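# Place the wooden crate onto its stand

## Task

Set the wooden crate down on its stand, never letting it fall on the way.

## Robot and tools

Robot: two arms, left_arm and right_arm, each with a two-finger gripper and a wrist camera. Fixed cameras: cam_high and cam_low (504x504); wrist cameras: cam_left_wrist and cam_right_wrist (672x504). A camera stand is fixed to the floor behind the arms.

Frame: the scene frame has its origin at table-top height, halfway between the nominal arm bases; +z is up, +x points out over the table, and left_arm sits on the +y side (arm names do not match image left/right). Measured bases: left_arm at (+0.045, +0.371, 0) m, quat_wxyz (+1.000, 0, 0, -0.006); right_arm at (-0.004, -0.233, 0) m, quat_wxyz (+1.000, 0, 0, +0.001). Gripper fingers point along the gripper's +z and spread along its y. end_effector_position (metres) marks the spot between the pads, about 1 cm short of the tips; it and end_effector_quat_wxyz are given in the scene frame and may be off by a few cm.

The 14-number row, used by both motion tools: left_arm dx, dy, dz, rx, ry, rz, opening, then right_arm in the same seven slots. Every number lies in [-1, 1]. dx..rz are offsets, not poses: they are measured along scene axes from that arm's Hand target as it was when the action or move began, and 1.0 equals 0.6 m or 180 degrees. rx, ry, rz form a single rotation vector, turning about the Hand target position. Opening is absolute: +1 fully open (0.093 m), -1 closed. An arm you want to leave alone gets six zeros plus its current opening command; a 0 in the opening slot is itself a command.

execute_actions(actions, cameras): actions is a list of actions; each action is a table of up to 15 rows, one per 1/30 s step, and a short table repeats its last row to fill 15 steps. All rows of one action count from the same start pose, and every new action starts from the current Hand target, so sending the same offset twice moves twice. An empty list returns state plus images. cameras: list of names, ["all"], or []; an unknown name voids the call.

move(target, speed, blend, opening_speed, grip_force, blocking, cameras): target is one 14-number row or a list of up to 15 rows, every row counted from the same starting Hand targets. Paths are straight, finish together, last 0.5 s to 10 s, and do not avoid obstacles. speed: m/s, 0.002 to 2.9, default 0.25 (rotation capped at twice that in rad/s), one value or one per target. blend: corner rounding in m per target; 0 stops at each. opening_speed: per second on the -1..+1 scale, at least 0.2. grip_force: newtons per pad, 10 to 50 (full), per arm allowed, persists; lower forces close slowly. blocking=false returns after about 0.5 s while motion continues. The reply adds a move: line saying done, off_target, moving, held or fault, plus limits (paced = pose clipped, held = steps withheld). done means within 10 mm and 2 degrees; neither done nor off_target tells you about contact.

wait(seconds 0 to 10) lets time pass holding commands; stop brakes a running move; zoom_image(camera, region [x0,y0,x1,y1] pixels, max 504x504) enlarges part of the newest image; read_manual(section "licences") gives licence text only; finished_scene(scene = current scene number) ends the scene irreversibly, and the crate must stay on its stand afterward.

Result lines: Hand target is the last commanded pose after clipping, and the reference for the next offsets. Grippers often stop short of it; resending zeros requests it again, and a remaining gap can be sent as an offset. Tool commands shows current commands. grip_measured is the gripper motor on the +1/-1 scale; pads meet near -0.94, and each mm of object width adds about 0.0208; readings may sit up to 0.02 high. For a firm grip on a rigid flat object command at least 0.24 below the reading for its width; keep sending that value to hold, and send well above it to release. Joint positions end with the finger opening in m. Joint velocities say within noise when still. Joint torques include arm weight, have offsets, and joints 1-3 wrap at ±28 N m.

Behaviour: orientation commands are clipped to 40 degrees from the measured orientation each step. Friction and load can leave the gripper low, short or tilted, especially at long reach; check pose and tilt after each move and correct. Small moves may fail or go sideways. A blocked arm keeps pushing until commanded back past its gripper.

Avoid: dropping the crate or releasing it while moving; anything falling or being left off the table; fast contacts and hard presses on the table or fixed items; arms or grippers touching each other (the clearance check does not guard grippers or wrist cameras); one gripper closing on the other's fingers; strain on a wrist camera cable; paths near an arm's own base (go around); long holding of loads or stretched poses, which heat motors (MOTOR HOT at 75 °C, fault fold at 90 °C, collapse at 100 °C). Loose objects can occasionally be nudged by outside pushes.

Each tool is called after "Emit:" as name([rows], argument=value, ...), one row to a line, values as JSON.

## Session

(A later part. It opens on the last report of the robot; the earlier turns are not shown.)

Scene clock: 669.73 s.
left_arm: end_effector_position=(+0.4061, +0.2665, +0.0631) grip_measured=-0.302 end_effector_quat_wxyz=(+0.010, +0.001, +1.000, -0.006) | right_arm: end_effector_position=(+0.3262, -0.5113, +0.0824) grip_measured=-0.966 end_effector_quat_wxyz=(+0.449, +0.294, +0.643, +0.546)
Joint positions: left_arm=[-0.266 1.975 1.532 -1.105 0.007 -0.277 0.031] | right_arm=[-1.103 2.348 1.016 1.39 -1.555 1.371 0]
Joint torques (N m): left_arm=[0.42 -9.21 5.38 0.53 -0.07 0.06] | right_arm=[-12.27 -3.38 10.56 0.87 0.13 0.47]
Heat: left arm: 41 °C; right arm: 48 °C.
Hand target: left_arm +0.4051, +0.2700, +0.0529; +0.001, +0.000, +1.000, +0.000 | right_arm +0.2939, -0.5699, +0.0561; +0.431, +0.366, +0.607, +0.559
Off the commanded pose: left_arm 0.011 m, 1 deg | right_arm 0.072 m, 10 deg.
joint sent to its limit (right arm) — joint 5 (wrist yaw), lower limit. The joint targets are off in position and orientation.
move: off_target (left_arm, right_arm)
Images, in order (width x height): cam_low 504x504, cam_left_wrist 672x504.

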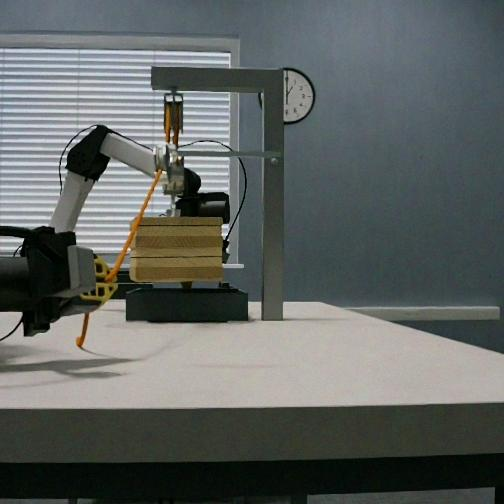

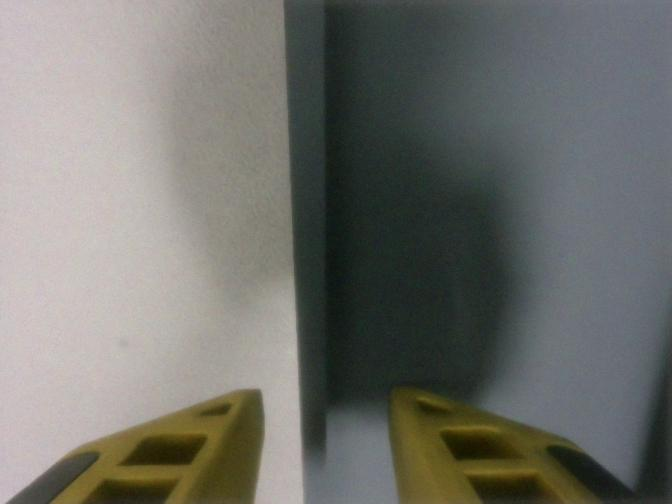

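Emit:
move([
  [0,0.005,-0.012,0,0,0,-0.3, 0,0,0,0,0,0,-1],
  [0,0.005,-0.012,0,0,0,-1, 0,0,0,0,0,0,-1],
  [-0.0917,-0.0317,-0.010,0,0,0.0444,-1, 0,0,0,0,0,0,-1],
], speed=0.08, cameras=["all"])

Emit:
zoom_image(camera="cam_high", region=[240, 140, 380, 290])

Emit:
zoom_image(camera="cam_low", region=[110, 200, 270, 340])

Scene clock: 682.40 s.
left_arm: end_effector_position=(+0.3761, +0.2582, +0.0570) grip_measured=-0.945 end_effector_quat_wxyz=(+0.044, -0.059, +0.997, +0.009) | right_arm: end_effector_position=(+0.3262, -0.5113, +0.0824) grip_measured=-0.966 end_effector_quat_wxyz=(+0.449, +0.294, +0.643, +0.546)
Joint positions: left_arm=[-0.341 1.839 1.319 -0.978 -0.052 -0.468 0] | right_arm=[-1.103 2.348 1.016 1.39 -1.555 1.371 0]
Joint torques (N m): left_arm=[-1.62 -10.04 3.22 0.16 0.47 -0.5] | right_arm=[-12.11 -3.49 10.88 0.9 0.13 0.41]
Heat: left arm: 41 °C; right arm: 48 °C.
Hand target: left_arm +0.3500, +0.2510, +0.0469; +0.001, -0.070, +0.998, +0.000 | right_arm +0.2939, -0.5699, +0.0561; +0.431, +0.366, +0.607, +0.559
Off the commanded pose: left_arm 0.029 m, 5 deg | right_arm 0.072 m, 10 deg.
joint sent to its limit (right arm) — joint 5 (wrist yaw), lower limit. The joint targets are off in position and orientation.
move: off_target (left_arm, right_arm); target 2's new opening was sent with left_arm's hand 0.013 m and 2 deg from that target

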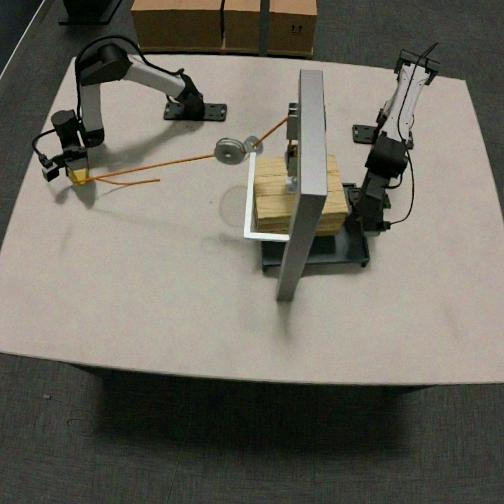

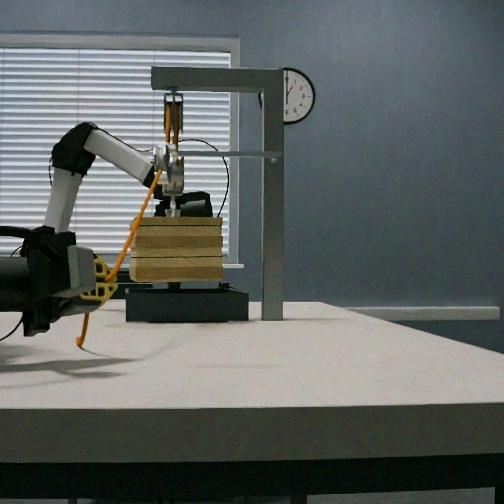

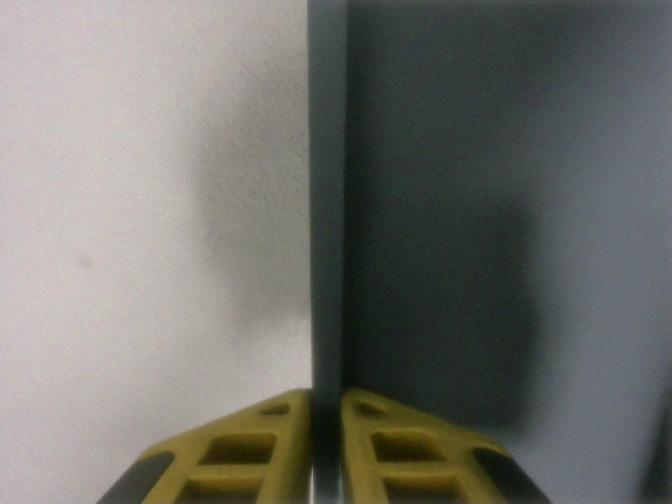

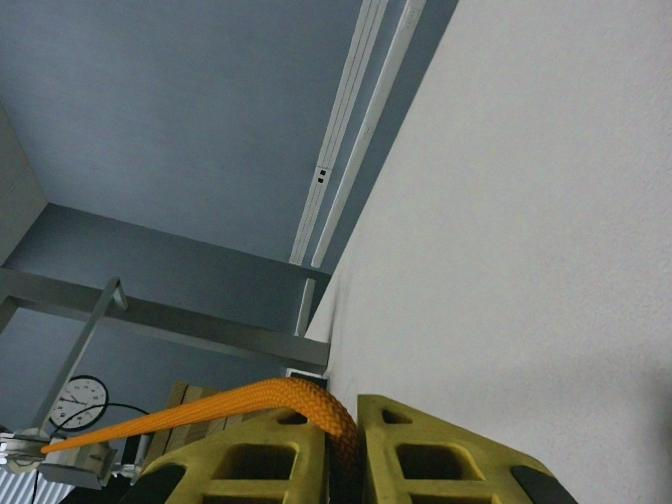

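Scaled by 3.360.

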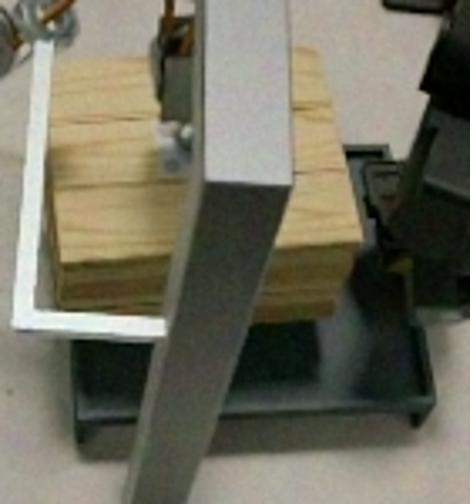

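Scaled by 3.150.

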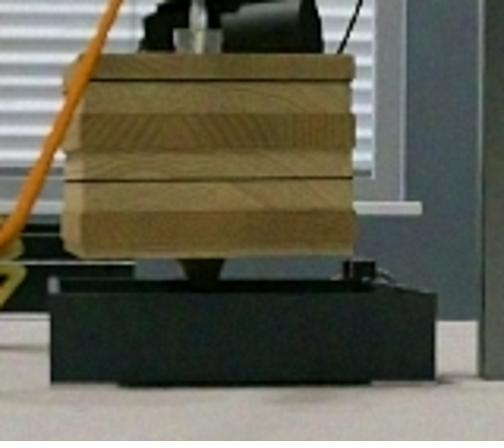

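Emit:
move(target=[-0.03,-0.0233,0,0,0,-0.025,-1, 0,0,0,0,0,0,-1], speed=0.06, cameras=["cam_high", "cam_low", "cam_left_wrist"])

Emit:
zoom_image(camera="cam_high", region=[240, 140, 380, 290])

Emit:
zoom_image(camera="cam_low", region=[110, 200, 270, 340])

Scene clock: 697.20 s.
left_arm: end_effector_position=(+0.3631, +0.2506, +0.0569) grip_measured=-0.945 end_effector_quat_wxyz=(+0.051, -0.060, +0.997, +0.015) | right_arm: end_effector_position=(+0.3262, -0.5113, +0.0824) grip_measured=-0.966 end_effector_quat_wxyz=(+0.449, +0.294, +0.643, +0.546)
Joint positions: left_arm=[-0.386 1.798 1.267 -0.96 -0.073 -0.515 0] | right_arm=[-1.103 2.348 1.016 1.39 -1.555 1.371 0]
Joint torques (N m): left_arm=[-2.77 -9.81 3.22 0.11 0.69 0.22] | right_arm=[-12.4 -3.54 10.69 0.92 0.14 0.42]
Heat: left arm: 43 °C; right arm: 48 °C.
Hand target: left_arm +0.3319, +0.2370, +0.0468; +0.000, -0.030, +1.000, +0.000 | right_arm +0.2939, -0.5699, +0.0561; +0.431, +0.366, +0.607, +0.559
Off the commanded pose: left_arm 0.035 m, 7 deg | right_arm 0.072 m, 10 deg.
joint sent to its limit (right arm) — joint 5 (wrist yaw), lower limit. The joint targets are off in position and orientation.
move: off_target (left_arm, right_arm)
Images, in order (width x height): cam_high 504x504, cam_low 504x504, cam_left_wrist 672x504.

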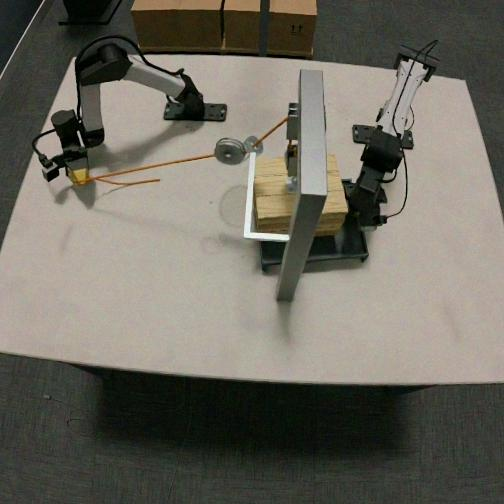

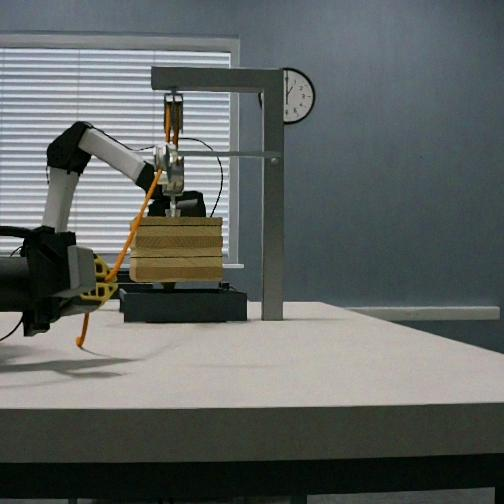

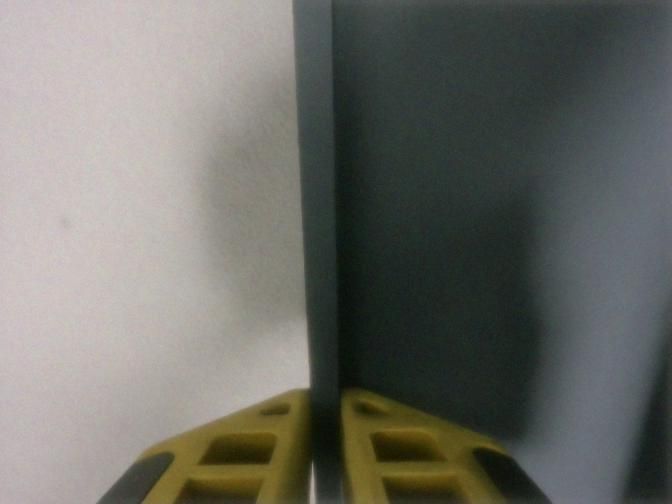

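Scaled by 3.360.

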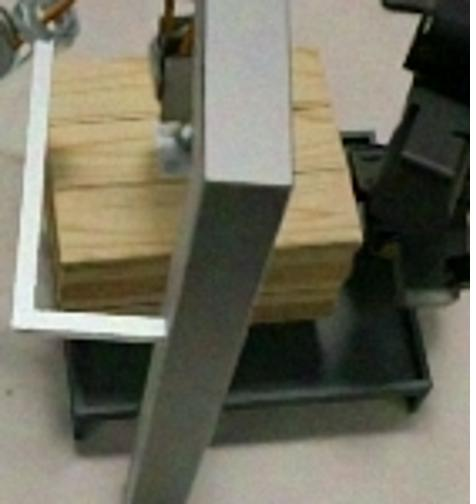

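Scaled by 3.150.

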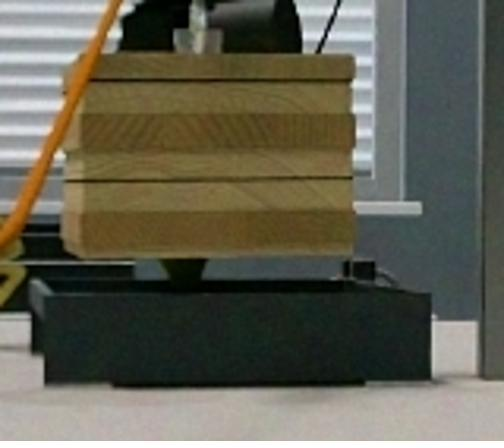

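Emit:
move([
  [0.052,0.0227,0,0,0,0.015,-1, 0,0,0,0,0,0,-1],
  [0.052,0.0227,0,0,0,0.015,-0.3, 0,0,0,0,0,0,-1],
  [0.052,0.0227,0.117,0,0,0.015,-0.3, 0,0,0,0,0,0,-1],
  [0.0668,0.105,0.0887,-0.1384,-0.0126,0.0195,-1, 0,0,0,0,0,0,-1],
], speed=0.2, blend=[0,0,0.02,0], cameras=["cam_high", "cam_left_wrist"])

Emit:
zoom_image(camera="cam_high", region=[240, 140, 380, 290])

Scene clock: 738.07 s.
left_arm: end_effector_position=(+0.3737, +0.3006, +0.0965) grip_measured=-0.972 end_effector_quat_wxyz=(+0.004, -0.067, +0.975, -0.212) | right_arm: end_effector_position=(+0.3262, -0.5113, +0.0824) grip_measured=-0.966 end_effector_quat_wxyz=(+0.449, +0.294, +0.643, +0.546)
Joint positions: left_arm=[0.009 1.771 1.337 -1.096 0.425 -0.149 0] | right_arm=[-1.103 2.348 1.016 1.39 -1.555 1.371 0]
Joint torques (N m): left_arm=[0.14 -11.3 5.11 0.58 0.39 0.17] | right_arm=[-12.18 -3.54 10.8 0.84 0.16 0.44]
Heat: left arm: 45 °C; right arm: 49 °C.
Hand target: left_arm +0.3720, +0.3000, +0.1002; +0.014, -0.060, +0.974, -0.216 | right_arm +0.2939, -0.5699, +0.0561; +0.431, +0.366, +0.607, +0.559
Off the commanded pose: left_arm 0.004 m, 1 deg | right_arm 0.072 m, 10 deg.
joint sent to its limit (right arm) — joint 5 (wrist yaw), lower limit. The joint targets are off in position and orientation.
move: off_target (right_arm); target 2's new opening was sent with left_arm's hand 0.011 m and 3 deg from that target
Images, in order (width x height): cam_high 504x504, cam_left_wrist 672x504.

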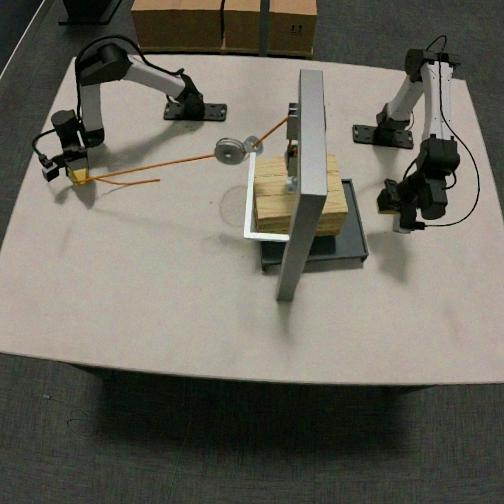

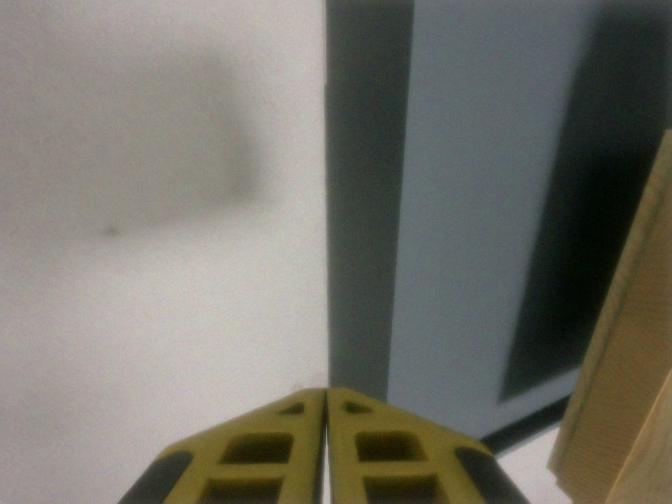

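Scaled by 3.360.

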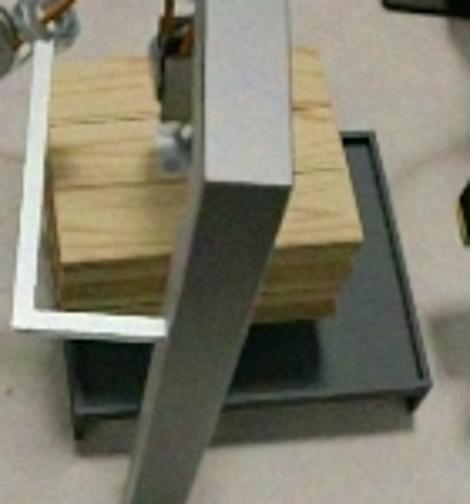

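Emit:
move([
  [-0.2867,0.1,0.1667,0.07,-0.24,0.04,-1, 0,0,0,0,0,0,-1],
  [-0.3867,-0.3333,0.1,0.1385,-0.4818,0.0783,-1, 0,0,0,0,0,0,-1],
], speed=0.3, blend=[0.05,0], cameras=["all"])

Scene clock: 769.17 s.
left_arm: end_effector_position=(+0.1401, +0.1023, +0.1556) grip_measured=-0.972 end_effector_quat_wxyz=(+0.702, +0.112, +0.697, -0.092) | right_arm: end_effector_position=(+0.3262, -0.5113, +0.0824) grip_measured=-0.966 end_effector_quat_wxyz=(+0.449, +0.294, +0.643, +0.546)
Joint positions: left_arm=[-1.849 1.495 0.597 -0.246 -1.573 -1.116 0] | right_arm=[-1.103 2.348 1.016 1.39 -1.555 1.371 0]
Joint torques (N m): left_arm=[0.5 -5.55 6.83 0.95 -0.71 -0.06] | right_arm=[-12.22 -3.38 10.77 0.9 0.08 0.45]
Heat: left arm: 46 °C; right arm: 49 °C.
Hand target: left_arm +0.1400, +0.1000, +0.1601; +0.707, +0.000, +0.707, +0.000 | right_arm +0.2939, -0.5699, +0.0561; +0.431, +0.366, +0.607, +0.559
Off the commanded pose: left_arm 0.005 m, 17 deg | right_arm 0.072 m, 10 deg.
joint sent to its limit (left arm) — joint 5 (wrist yaw), lower limit. The joint targets are off in orientation, not in position.
joint sent to its limit (right arm) — joint 5 (wrist yaw), lower limit. The joint targets are off in position and orientation.
move: off_target (left_arm, right_arm); limits=paced

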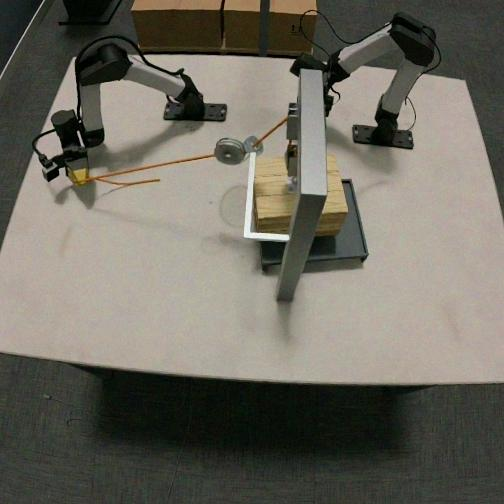

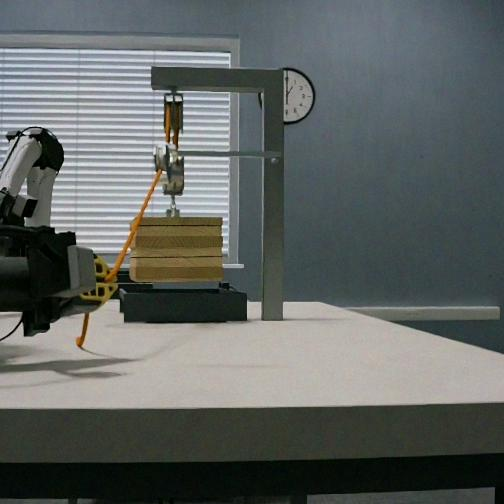

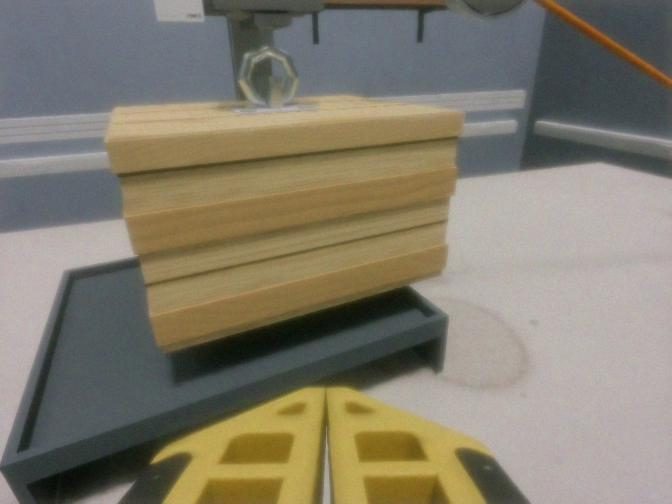

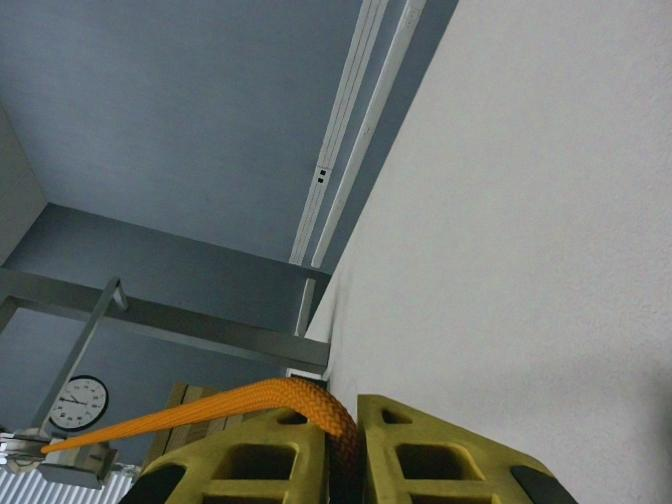

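Emit:
move([
  [0.1,0.4333,0.0667,-0.07,0.24,-0.04,-1,0,0,0,0,0,0,-1],
  [0.4083,0.35,-0.1,-0.1385,0.4818,-0.0783,-1,0,0,0,0,0,0,-1],
], blend=[0.05,0], speed=0.3)

Scene clock: 820.87 s.
left_arm: end_effector_position=(+0.3809, +0.3129, +0.0979) grip_measured=-0.972 end_effector_quat_wxyz=(+0.015, -0.069, +0.975, -0.212) | right_arm: end_effector_position=(+0.3262, -0.5113, +0.0824) grip_measured=-0.966 end_effector_quat_wxyz=(+0.449, +0.294, +0.643, +0.546)
Joint positions: left_arm=[0.046 1.782 1.355 -1.097 0.426 -0.117 0] | right_arm=[-1.103 2.348 1.016 1.39 -1.555 1.371 0]
Joint torques (N m): left_arm=[-0.44 -7.66 8.68 0.36 0.39 0.18] | right_arm=[-12.33 -3.45 10.85 0.86 0.16 0.41]
Heat: left arm: 41 °C; right arm: 50 °C.
Hand target: left_arm +0.3850, +0.3100, +0.1001; +0.014, -0.060, +0.974, -0.216 | right_arm +0.2939, -0.5699, +0.0561; +0.431, +0.366, +0.607, +0.559
Off the commanded pose: left_arm 0.005 m, 1 deg | right_arm 0.072 m, 10 deg.
joint sent to its limit (right arm) — joint 5 (wrist yaw), lower limit. The joint targets are off in position and orientation.
move: off_target (right_arm)

Emit:
move([
  [0,0,-0.0967,0,0,0,-1,0,0,0,0,0,0,-1],
  [0,-0.157,-0.0967,0,0,0,-1,0,0,0,0,0,0,-1],
], blend=[0.01,0], speed=0.12, cameras=["cam_high","cam_low"])

Emit:
zoom_image(camera="cam_high", region=[240, 140, 380, 290])

Emit:
zoom_image(camera="cam_low", region=[110, 200, 270, 340])

Scene clock: 827.50 s.
left_arm: end_effector_position=(+0.3865, +0.2272, +0.0506) grip_measured=-0.972 end_effector_quat_wxyz=(+0.026, -0.063, +0.976, -0.205) | right_arm: end_effector_position=(+0.3262, -0.5113, +0.0824) grip_measured=-0.966 end_effector_quat_wxyz=(+0.449, +0.294, +0.643, +0.546)
Joint positions: left_arm=[-0.217 1.837 1.229 -0.785 0.379 -0.392 0] | right_arm=[-1.103 2.348 1.016 1.39 -1.555 1.371 0]
Joint torques (N m): left_arm=[-1.59 -6.99 6.26 0.97 0.53 -0.12] | right_arm=[-12.31 -3.48 11.02 0.85 0.13 0.43]
Heat: left arm: 41 °C; right arm: 50 °C.
Hand target: left_arm +0.3850, +0.2158, +0.0421; +0.014, -0.060, +0.974, -0.216 | right_arm +0.2939, -0.5699, +0.0561; +0.431, +0.366, +0.607, +0.559
Off the commanded pose: left_arm 0.014 m, 2 deg | right_arm 0.072 m, 10 deg.
joint sent to its limit (right arm) — joint 5 (wrist yaw), lower limit. The joint targets are off in position and orientation.
move: off_target (left_arm, right_arm)
Images, in order (width x height): cam_high 504x504, cam_low 504x504.

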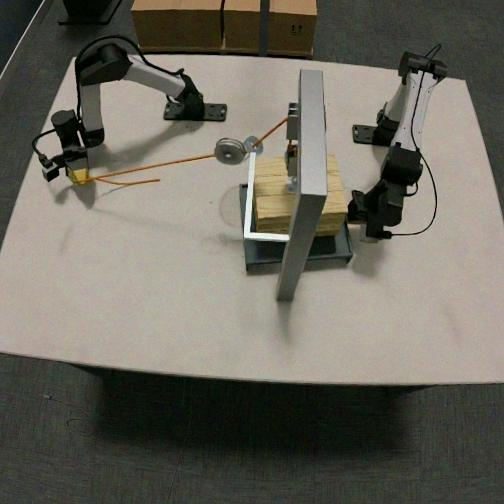

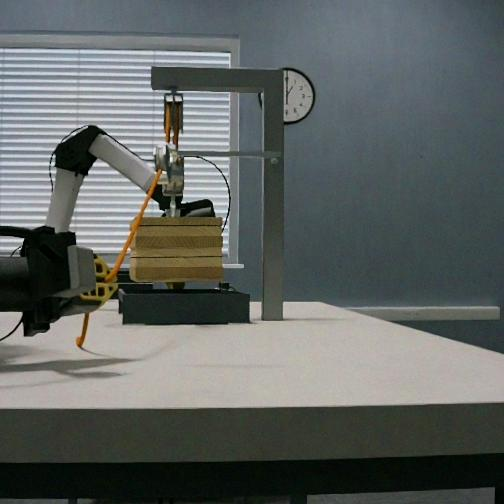

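Scaled by 3.360.

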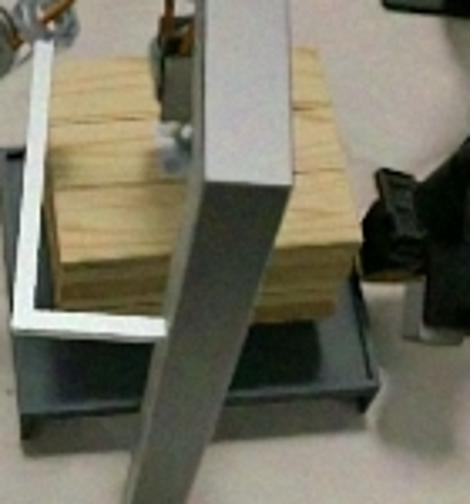

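Scaled by 3.150.

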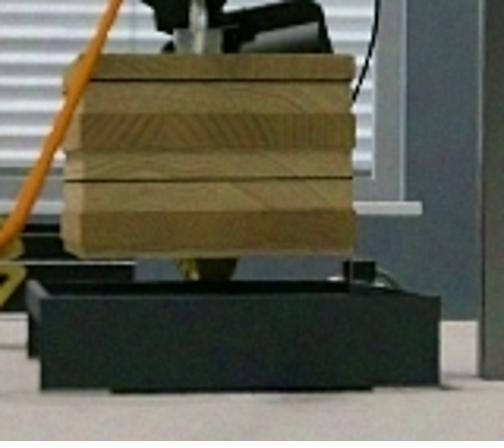

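Emit:
move([
  [0,0.1403,0.063,0,0,0,-1,0,0,0,0,0,0,-1],
  [0,0.1903,0.1465,-0.2147,-0.4279,-0.3458,-1,0,0,0,0,0,0,-1],
], blend=[0.02,0], speed=0.4, cameras=["cam_left_wrist"])

Scene clock: 874.07 s.
left_arm: end_effector_position=(+0.3821, +0.3268, +0.1283) grip_measured=-0.972 end_effector_quat_wxyz=(+0.444, +0.500, +0.630, -0.396) | right_arm: end_effector_position=(+0.3262, -0.5113, +0.0824) grip_measured=-0.966 end_effector_quat_wxyz=(+0.449, +0.294, +0.643, +0.546)
Joint positions: left_arm=[0.366 2.042 1.362 -1.426 1.224 2.076 0] | right_arm=[-1.103 2.348 1.016 1.39 -1.555 1.371 0]
Joint torques (N m): left_arm=[0.25 -9.87 6.9 -0.67 0.53 0.16] | right_arm=[-12.33 -3.49 10.77 0.87 0.13 0.44]
Heat: left arm: 42 °C; right arm: 51 °C.
Hand target: left_arm +0.3850, +0.3300, +0.1300; +0.454, +0.542, +0.542, -0.454 | right_arm +0.2939, -0.5699, +0.0561; +0.431, +0.366, +0.607, +0.559
Off the commanded pose: left_arm 0.005 m, 13 deg | right_arm 0.072 m, 10 deg.
joint sent to its limit (left arm) — joint 6 (wrist roll), upper limit. The joint targets are off in orientation, not in position.
joint sent to its limit (right arm) — joint 5 (wrist yaw), lower limit. The joint targets are off in position and orientation.
move: off_target (left_arm, right_arm)
Images, in order (width x height): cam_left_wrist 672x504.

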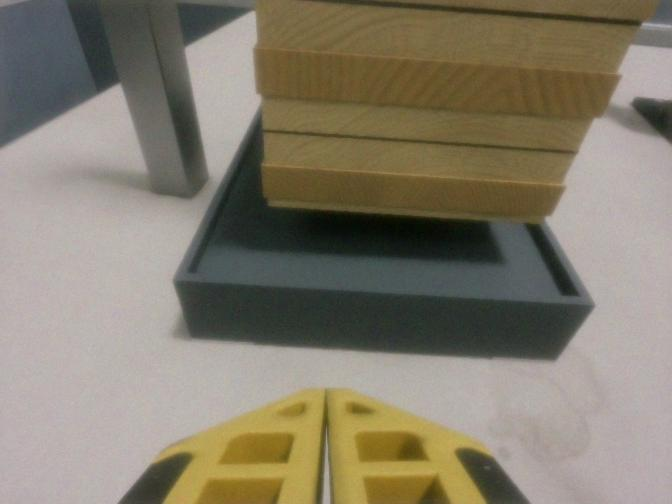

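Emit:
move([
  [-0.275,0.05,0.1167,-0.02,-0.024,0.277,-1,0,0,0,0,0,0,-1],
  [-0.425,-0.4333,0.0417,-0.0407,-0.0485,0.5541,-1,0,0,0,0,0,0,-1],
], blend=[0.05,0], speed=0.4, cameras=["all"])

Emit:
zoom_image(camera="cam_high", region=[240, 170, 365, 280])

Emit:
zoom_image(camera="cam_low", region=[110, 210, 260, 335])

Emit:
zoom_image(camera="cam_left_wrist", region=[110, 60, 560, 400])

Scene clock: 952.97 s.
left_arm: end_effector_position=(+0.1983, +0.2904, +0.1823) grip_measured=-0.972 end_effector_quat_wxyz=(+0.660, +0.300, +0.656, -0.210) | right_arm: end_effector_position=(+0.3262, -0.5113, +0.0824) grip_measured=-0.966 end_effector_quat_wxyz=(+0.449, +0.294, +0.643, +0.546)
Joint positions: left_arm=[0.853 0.623 0.36 -1.501 1.529 1.885 0] | right_arm=[-1.103 2.348 1.016 1.39 -1.555 1.371 0]
Joint torques (N m): left_arm=[0.44 2.45 6.41 0.15 0.74 0.02] | right_arm=[-12.44 -3.59 10.84 0.83 0.13 0.48]
Heat: left arm: 44 °C; right arm: 52 °C.
Hand target: left_arm +0.2000, +0.2927, +0.1827; +0.661, +0.300, +0.656, -0.207 (not the last commanded pose) | right_arm +0.2939, -0.5699, +0.0561; +0.431, +0.366, +0.607, +0.559
Off the commanded pose: left_arm 0.232 m, 53 deg | right_arm 0.072 m, 10 deg.
joint sent to its limit (right arm) — joint 5 (wrist yaw), lower limit. The joint targets are off in position and orientation.
move: held (left_arm; a check stopped the path), off_target (right_arm); path passed 1 of 2 targets; limits=held
pose unreachable (left arm): on one or more control steps of this call, first in action 0 (counted from 0), this arm could not follow its commanded pose, so it was not sent that pose on those steps. It may still have moved: this result reports where it is.
cause: moving toward the commanded pose would bring two parts of the arm too close to each other (its upper arm (the part past joint 2) and its gripper housing, with joints 3 (elbow) to 6 (wrist roll) between them, 14 mm apart when it was first held).

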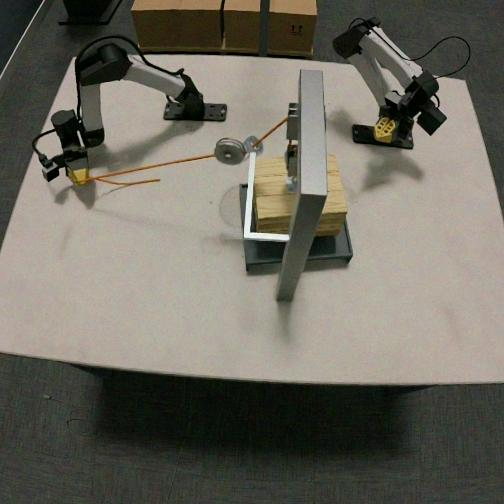

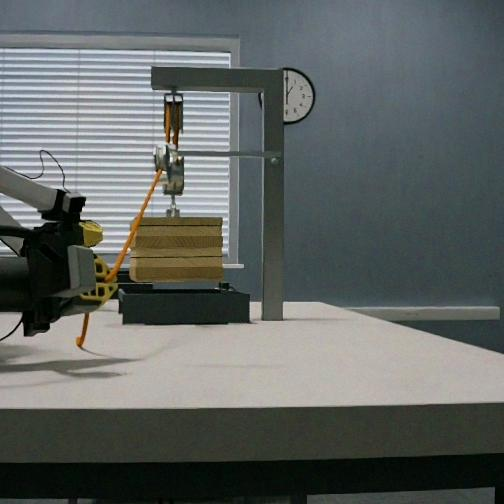

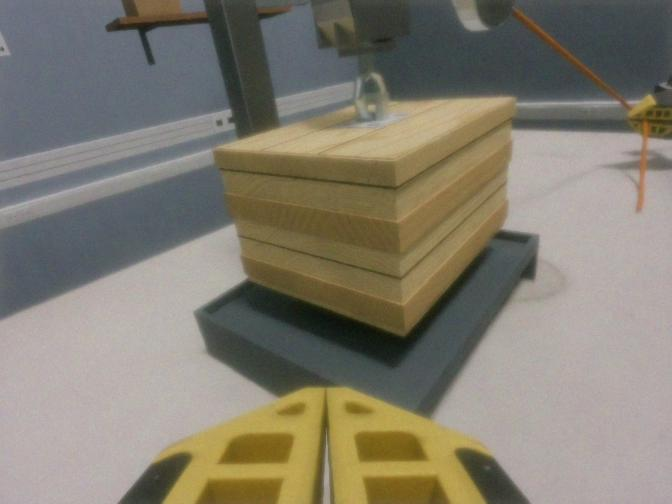

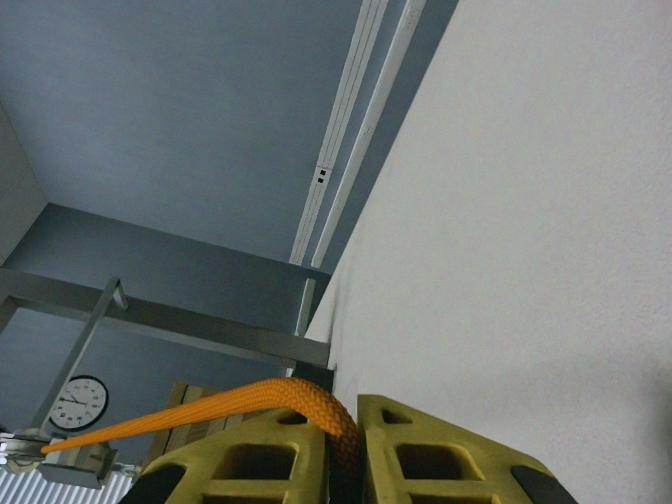

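Scaled by 4.032.

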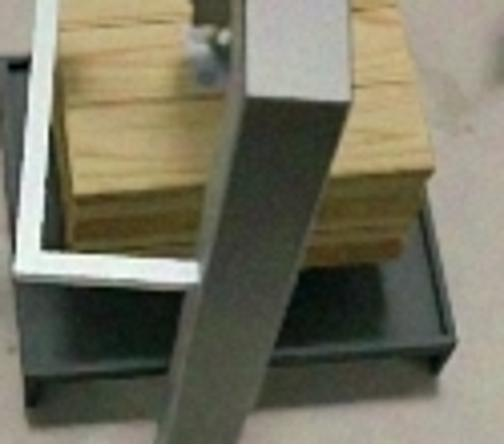

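Scaled by 3.360.

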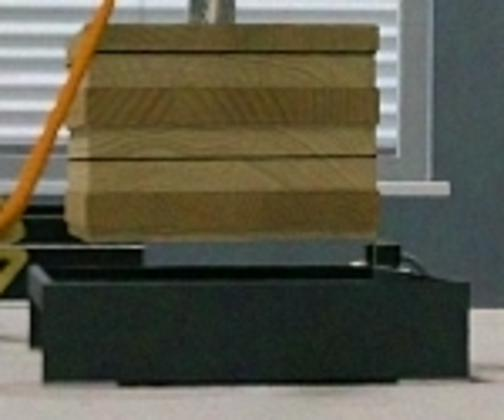

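Scaled by 1.120.

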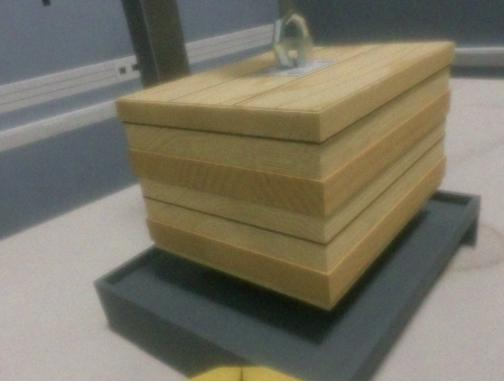

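Emit:
move([
  [0.1167,0.0788,0.0288,-0.0016,0.1084,0.2391,-1,0,0,0,0,0,0,-1],
  [-0.1167,-0.3545,-0.0462,-0.0433,-0.0007,0.2777,-1,0,0,0,0,0,0,-1],
], blend=[0.03,0], speed=0.4, cameras=["cam_left_wrist"])

Emit:
zoom_image(camera="cam_left_wrist", region=[110, 60, 560, 400])

Scene clock: 1002.27 s.
left_arm: end_effector_position=(+0.1302, +0.0829, +0.1510) grip_measured=-0.972 end_effector_quat_wxyz=(+0.701, +0.119, +0.697, -0.096) | right_arm: end_effector_position=(+0.3262, -0.5113, +0.0824) grip_measured=-0.966 end_effector_quat_wxyz=(+0.449, +0.294, +0.643, +0.546)
Joint positions: left_arm=[-1.865 1.55 0.55 0.205 -1.572 -0.762 0] | right_arm=[-1.103 2.348 1.016 1.39 -1.555 1.371 0]
Joint torques (N m): left_arm=[0.5 -5.44 6.98 1.31 -0.61 -0.11] | right_arm=[-12.36 -3.67 11.03 0.84 0.12 0.44]
Heat: left arm: 41 °C; right arm: 52 °C.
Hand target: left_arm +0.1300, +0.0800, +0.1550; +0.705, -0.049, +0.706, +0.049 | right_arm +0.2939, -0.5699, +0.0561; +0.431, +0.366, +0.607, +0.559
Off the commanded pose: left_arm 0.005 m, 26 deg | right_arm 0.072 m, 10 deg.
joint sent to its limit (left arm) — joint 5 (wrist yaw), lower limit. The joint targets are off in orientation, not in position.
joint sent to its limit (right arm) — joint 5 (wrist yaw), lower limit. The joint targets are off in position and orientation.
move: off_target (left_arm, right_arm); limits=paced
Images, in order (width x height): cam_left_wrist 672x504.

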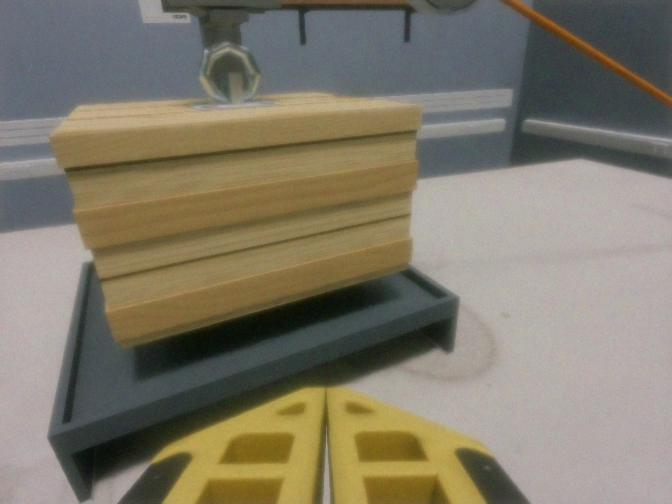

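Scaled by 1.120.

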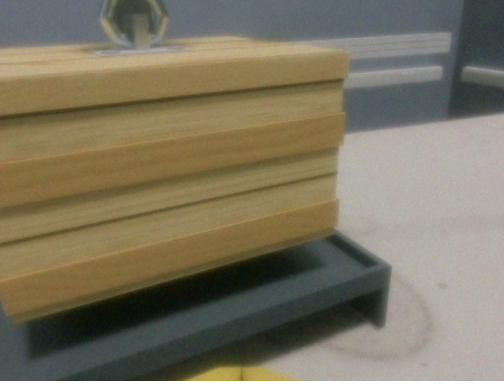

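Emit:
move(target=[0,0,0,0,0,0,-1,0.0352,0.1498,0.0732,0,0,0,-1], speed=0.05, cameras=["cam_low","cam_left_wrist"])

Scene clock: 1033.33 s.
left_arm: end_effector_position=(+0.1301, +0.0828, +0.1513) grip_measured=-0.972 end_effector_quat_wxyz=(+0.701, +0.118, +0.697, -0.097) | right_arm: end_effector_position=(+0.3155, -0.4555, +0.0969) grip_measured=-0.966 end_effector_quat_wxyz=(+0.401, +0.321, +0.630, +0.582)
Joint positions: left_arm=[-1.865 1.55 0.55 0.209 -1.573 -0.762 0] | right_arm=[-1.057 2.188 0.791 1.386 -1.552 1.427 0]
Joint torques (N m): left_arm=[0.47 -5.44 6.89 1.31 -0.58 -0.09] | right_arm=[-3.19 -9.25 4.12 1.46 0.94 0.04]
Heat: left arm: 43 °C; right arm: 52 °C.
Hand target: left_arm +0.1307, +0.0799, +0.1550; +0.702, +0.104, +0.697, -0.103 (not the last commanded pose) | right_arm +0.3150, -0.4802, +0.1001; +0.431, +0.365, +0.607, +0.559
Off the commanded pose: left_arm 0.005 m, 25 deg | right_arm 0.025 m, 7 deg.
move: off_target (left_arm, right_arm)
Images, in order (width x height): cam_low 504x504, cam_left_wrist 672x504.

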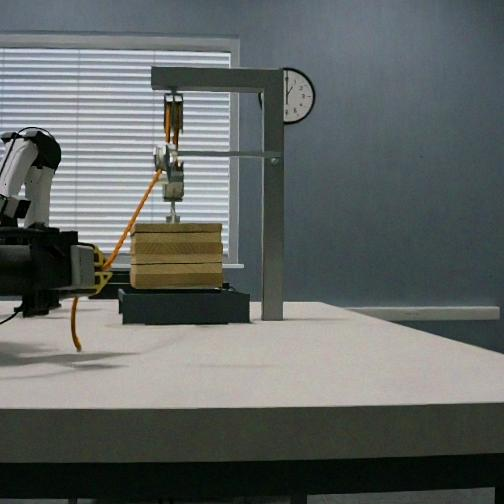

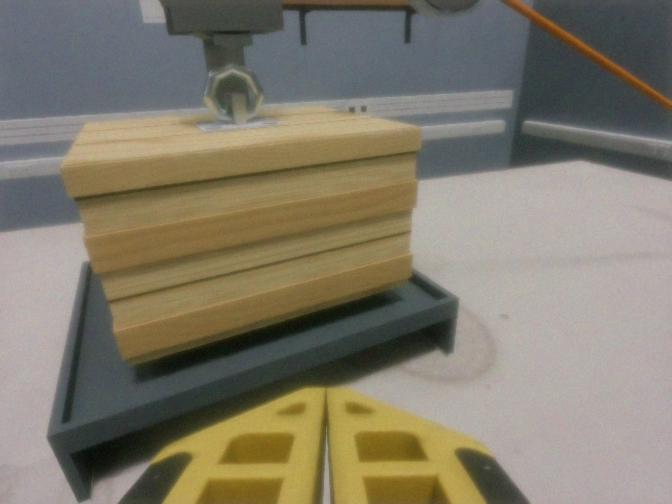

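Emit:
move(target=[0,0,0,0,0,0,-1,0.0167,0.1333,0.0467,0,0,0,-1], speed=0.05, cameras=["cam_low","cam_left_wrist"])

Scene clock: 1039.73 s.
left_arm: end_effector_position=(+0.1301, +0.0828, +0.1513) grip_measured=-0.972 end_effector_quat_wxyz=(+0.701, +0.118, +0.697, -0.097) | right_arm: end_effector_position=(+0.3183, -0.3772, +0.1260) grip_measured=-0.966 end_effector_quat_wxyz=(+0.393, +0.319, +0.632, +0.587)
Joint positions: left_arm=[-1.865 1.55 0.55 0.209 -1.573 -0.762 0] | right_arm=[-0.914 1.936 0.529 1.386 -1.426 1.428 0]
Joint torques (N m): left_arm=[0.47 -5.44 6.86 1.31 -0.59 -0.08] | right_arm=[-2.11 -7.36 3.69 1.72 1.27 0.02]
Heat: left arm: 43 °C; right arm: 50 °C.
Hand target: left_arm +0.1307, +0.0799, +0.1550; +0.702, +0.104, +0.697, -0.103 | right_arm +0.3250, -0.4002, +0.1281; +0.431, +0.366, +0.607, +0.559
Off the commanded pose: left_arm 0.005 m, 2 deg | right_arm 0.024 m, 8 deg.
move: off_target (right_arm)
Images, in order (width x height): cam_low 504x504, cam_left_wrist 672x504.

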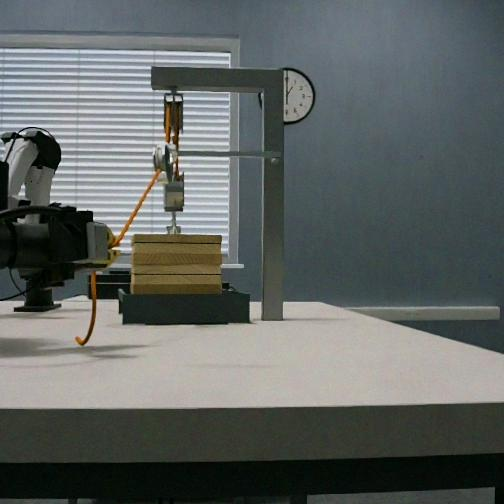

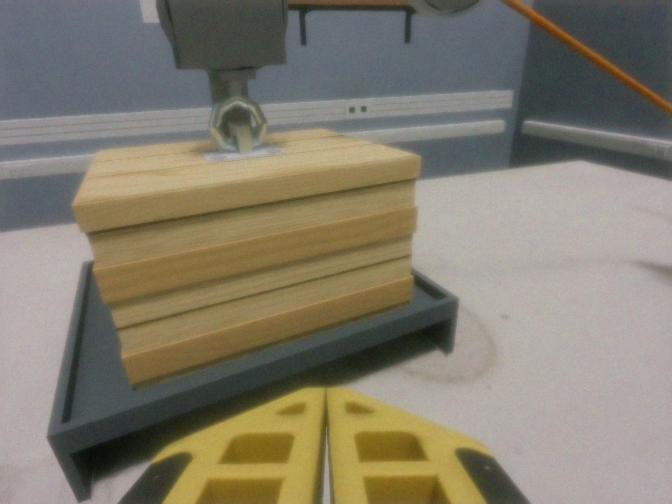

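Emit:
move(target=[0,0,0,0,0,0,-1,0.019,0.09,0.0454,0,0,0,-1], speed=0.05, cameras=["cam_low","cam_left_wrist","cam_right_wrist"])

Emit:
zoom_image(camera="cam_low", region=[100, 140, 260, 335])

Scene clock: 1045.47 s.
left_arm: end_effector_position=(+0.1301, +0.0828, +0.1513) grip_measured=-0.972 end_effector_quat_wxyz=(+0.701, +0.118, +0.697, -0.097) | right_arm: end_effector_position=(+0.3373, -0.3489, +0.1506) grip_measured=-0.967 end_effector_quat_wxyz=(+0.427, +0.366, +0.607, +0.561)
Joint positions: left_arm=[-1.865 1.55 0.55 0.209 -1.573 -0.762 0] | right_arm=[-0.769 1.732 0.42 1.299 -1.146 1.451 0]
Joint torques (N m): left_arm=[0.46 -5.45 6.87 1.3 -0.58 -0.08] | right_arm=[0.69 -7.68 3.97 1.8 0.23 -0.13]
Heat: left arm: 43 °C; right arm: 49 °C.
Hand target: left_arm +0.1307, +0.0799, +0.1550; +0.702, +0.104, +0.697, -0.103 | right_arm +0.3364, -0.3461, +0.1554; +0.431, +0.365, +0.607, +0.559
Off the commanded pose: left_arm 0.005 m, 2 deg | right_arm 0.005 m, 1 deg.
move: done
Images, in order (width x height): cam_low 504x504, cam_left_wrist 672x504, cam_right_wrist 672x504.

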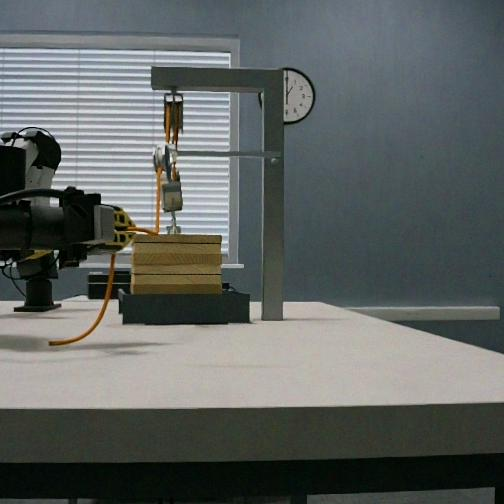

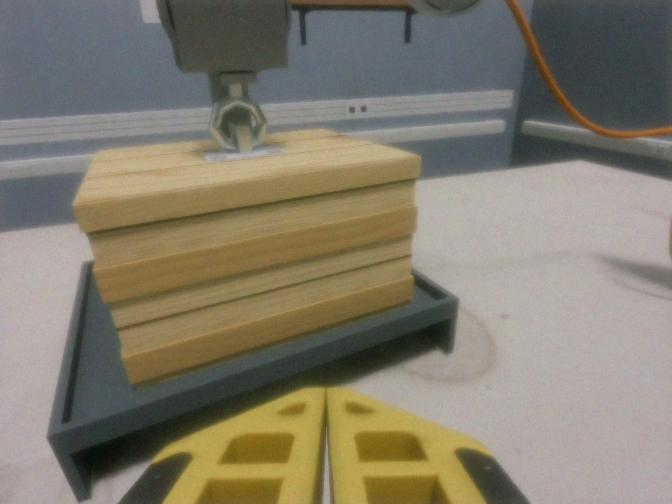

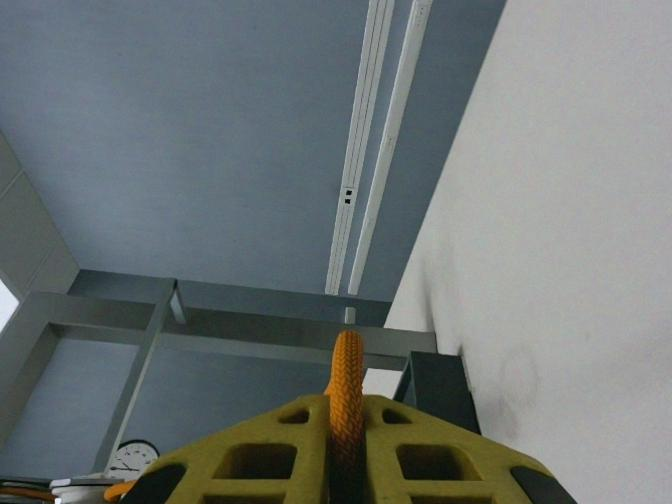

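Scaled by 2.585.

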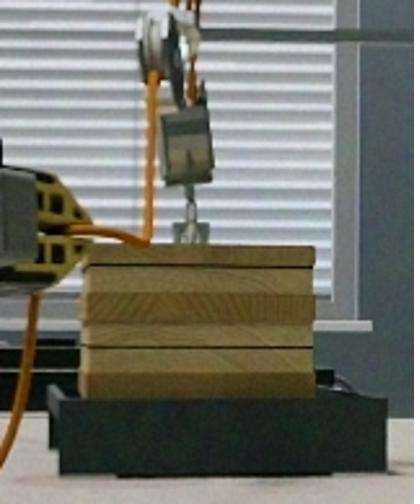

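Emit:
move([
  [0,0,0,0,0,0,-1,0,0,0,0,0,0,0.3],
  [0,0,0,0,0,0,-1,-0.2,-0.1,0.02,0,0,0,0.3],
], speed=0.15, cameras=["cam_low","cam_left_wrist","cam_right_wrist"])

Scene clock: 1054.40 s.
left_arm: end_effector_position=(+0.1301, +0.0828, +0.1513) grip_measured=-0.972 end_effector_quat_wxyz=(+0.701, +0.118, +0.697, -0.097) | right_arm: end_effector_position=(+0.2202, -0.4096, +0.1649) grip_measured=+0.297 end_effector_quat_wxyz=(+0.466, +0.403, +0.580, +0.532)
Joint positions: left_arm=[-1.865 1.55 0.55 0.209 -1.573 -0.762 0] | right_arm=[-1.3 1.57 0.312 1.285 -1.542 1.486 0.059]
Joint torques (N m): left_arm=[0.49 -5.42 6.86 1.31 -0.58 -0.09] | right_arm=[-0.55 -5.68 4.01 1.69 -0.02 -0.03]
Heat: left arm: 43 °C; right arm: 48 °C.
Hand target: left_arm +0.1307, +0.0799, +0.1550; +0.702, +0.104, +0.697, -0.103 | right_arm +0.2164, -0.4061, +0.1673; +0.431, +0.366, +0.607, +0.559
Off the commanded pose: left_arm 0.005 m, 2 deg | right_arm 0.006 m, 7 deg.
joint sent to its limit (right arm) — joint 5 (wrist yaw), lower limit. The joint targets are off in orientation, not in position.
move: off_target (right_arm)
Images, in order (width x height): cam_low 504x504, cam_left_wrist 672x504, cam_right_wrist 672x504.

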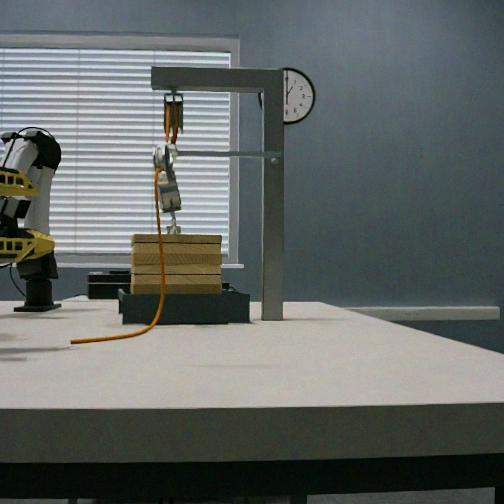

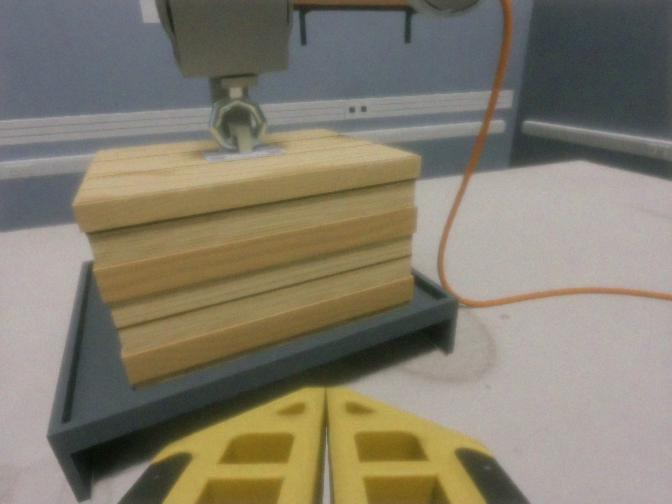

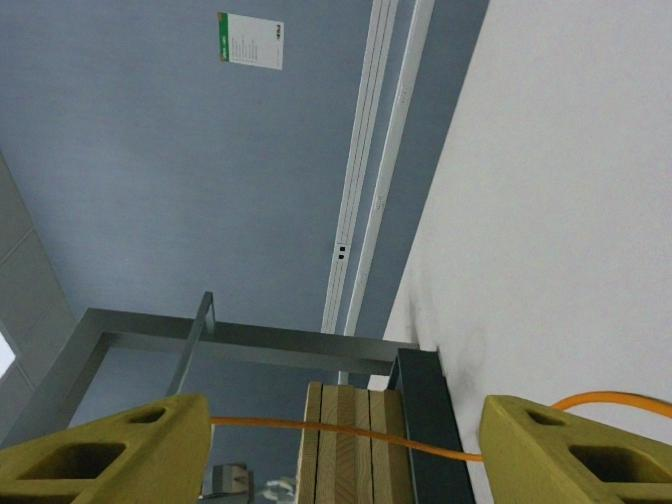

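Emit:
finished_scene(scene=1)

The scene is finished: the task was done.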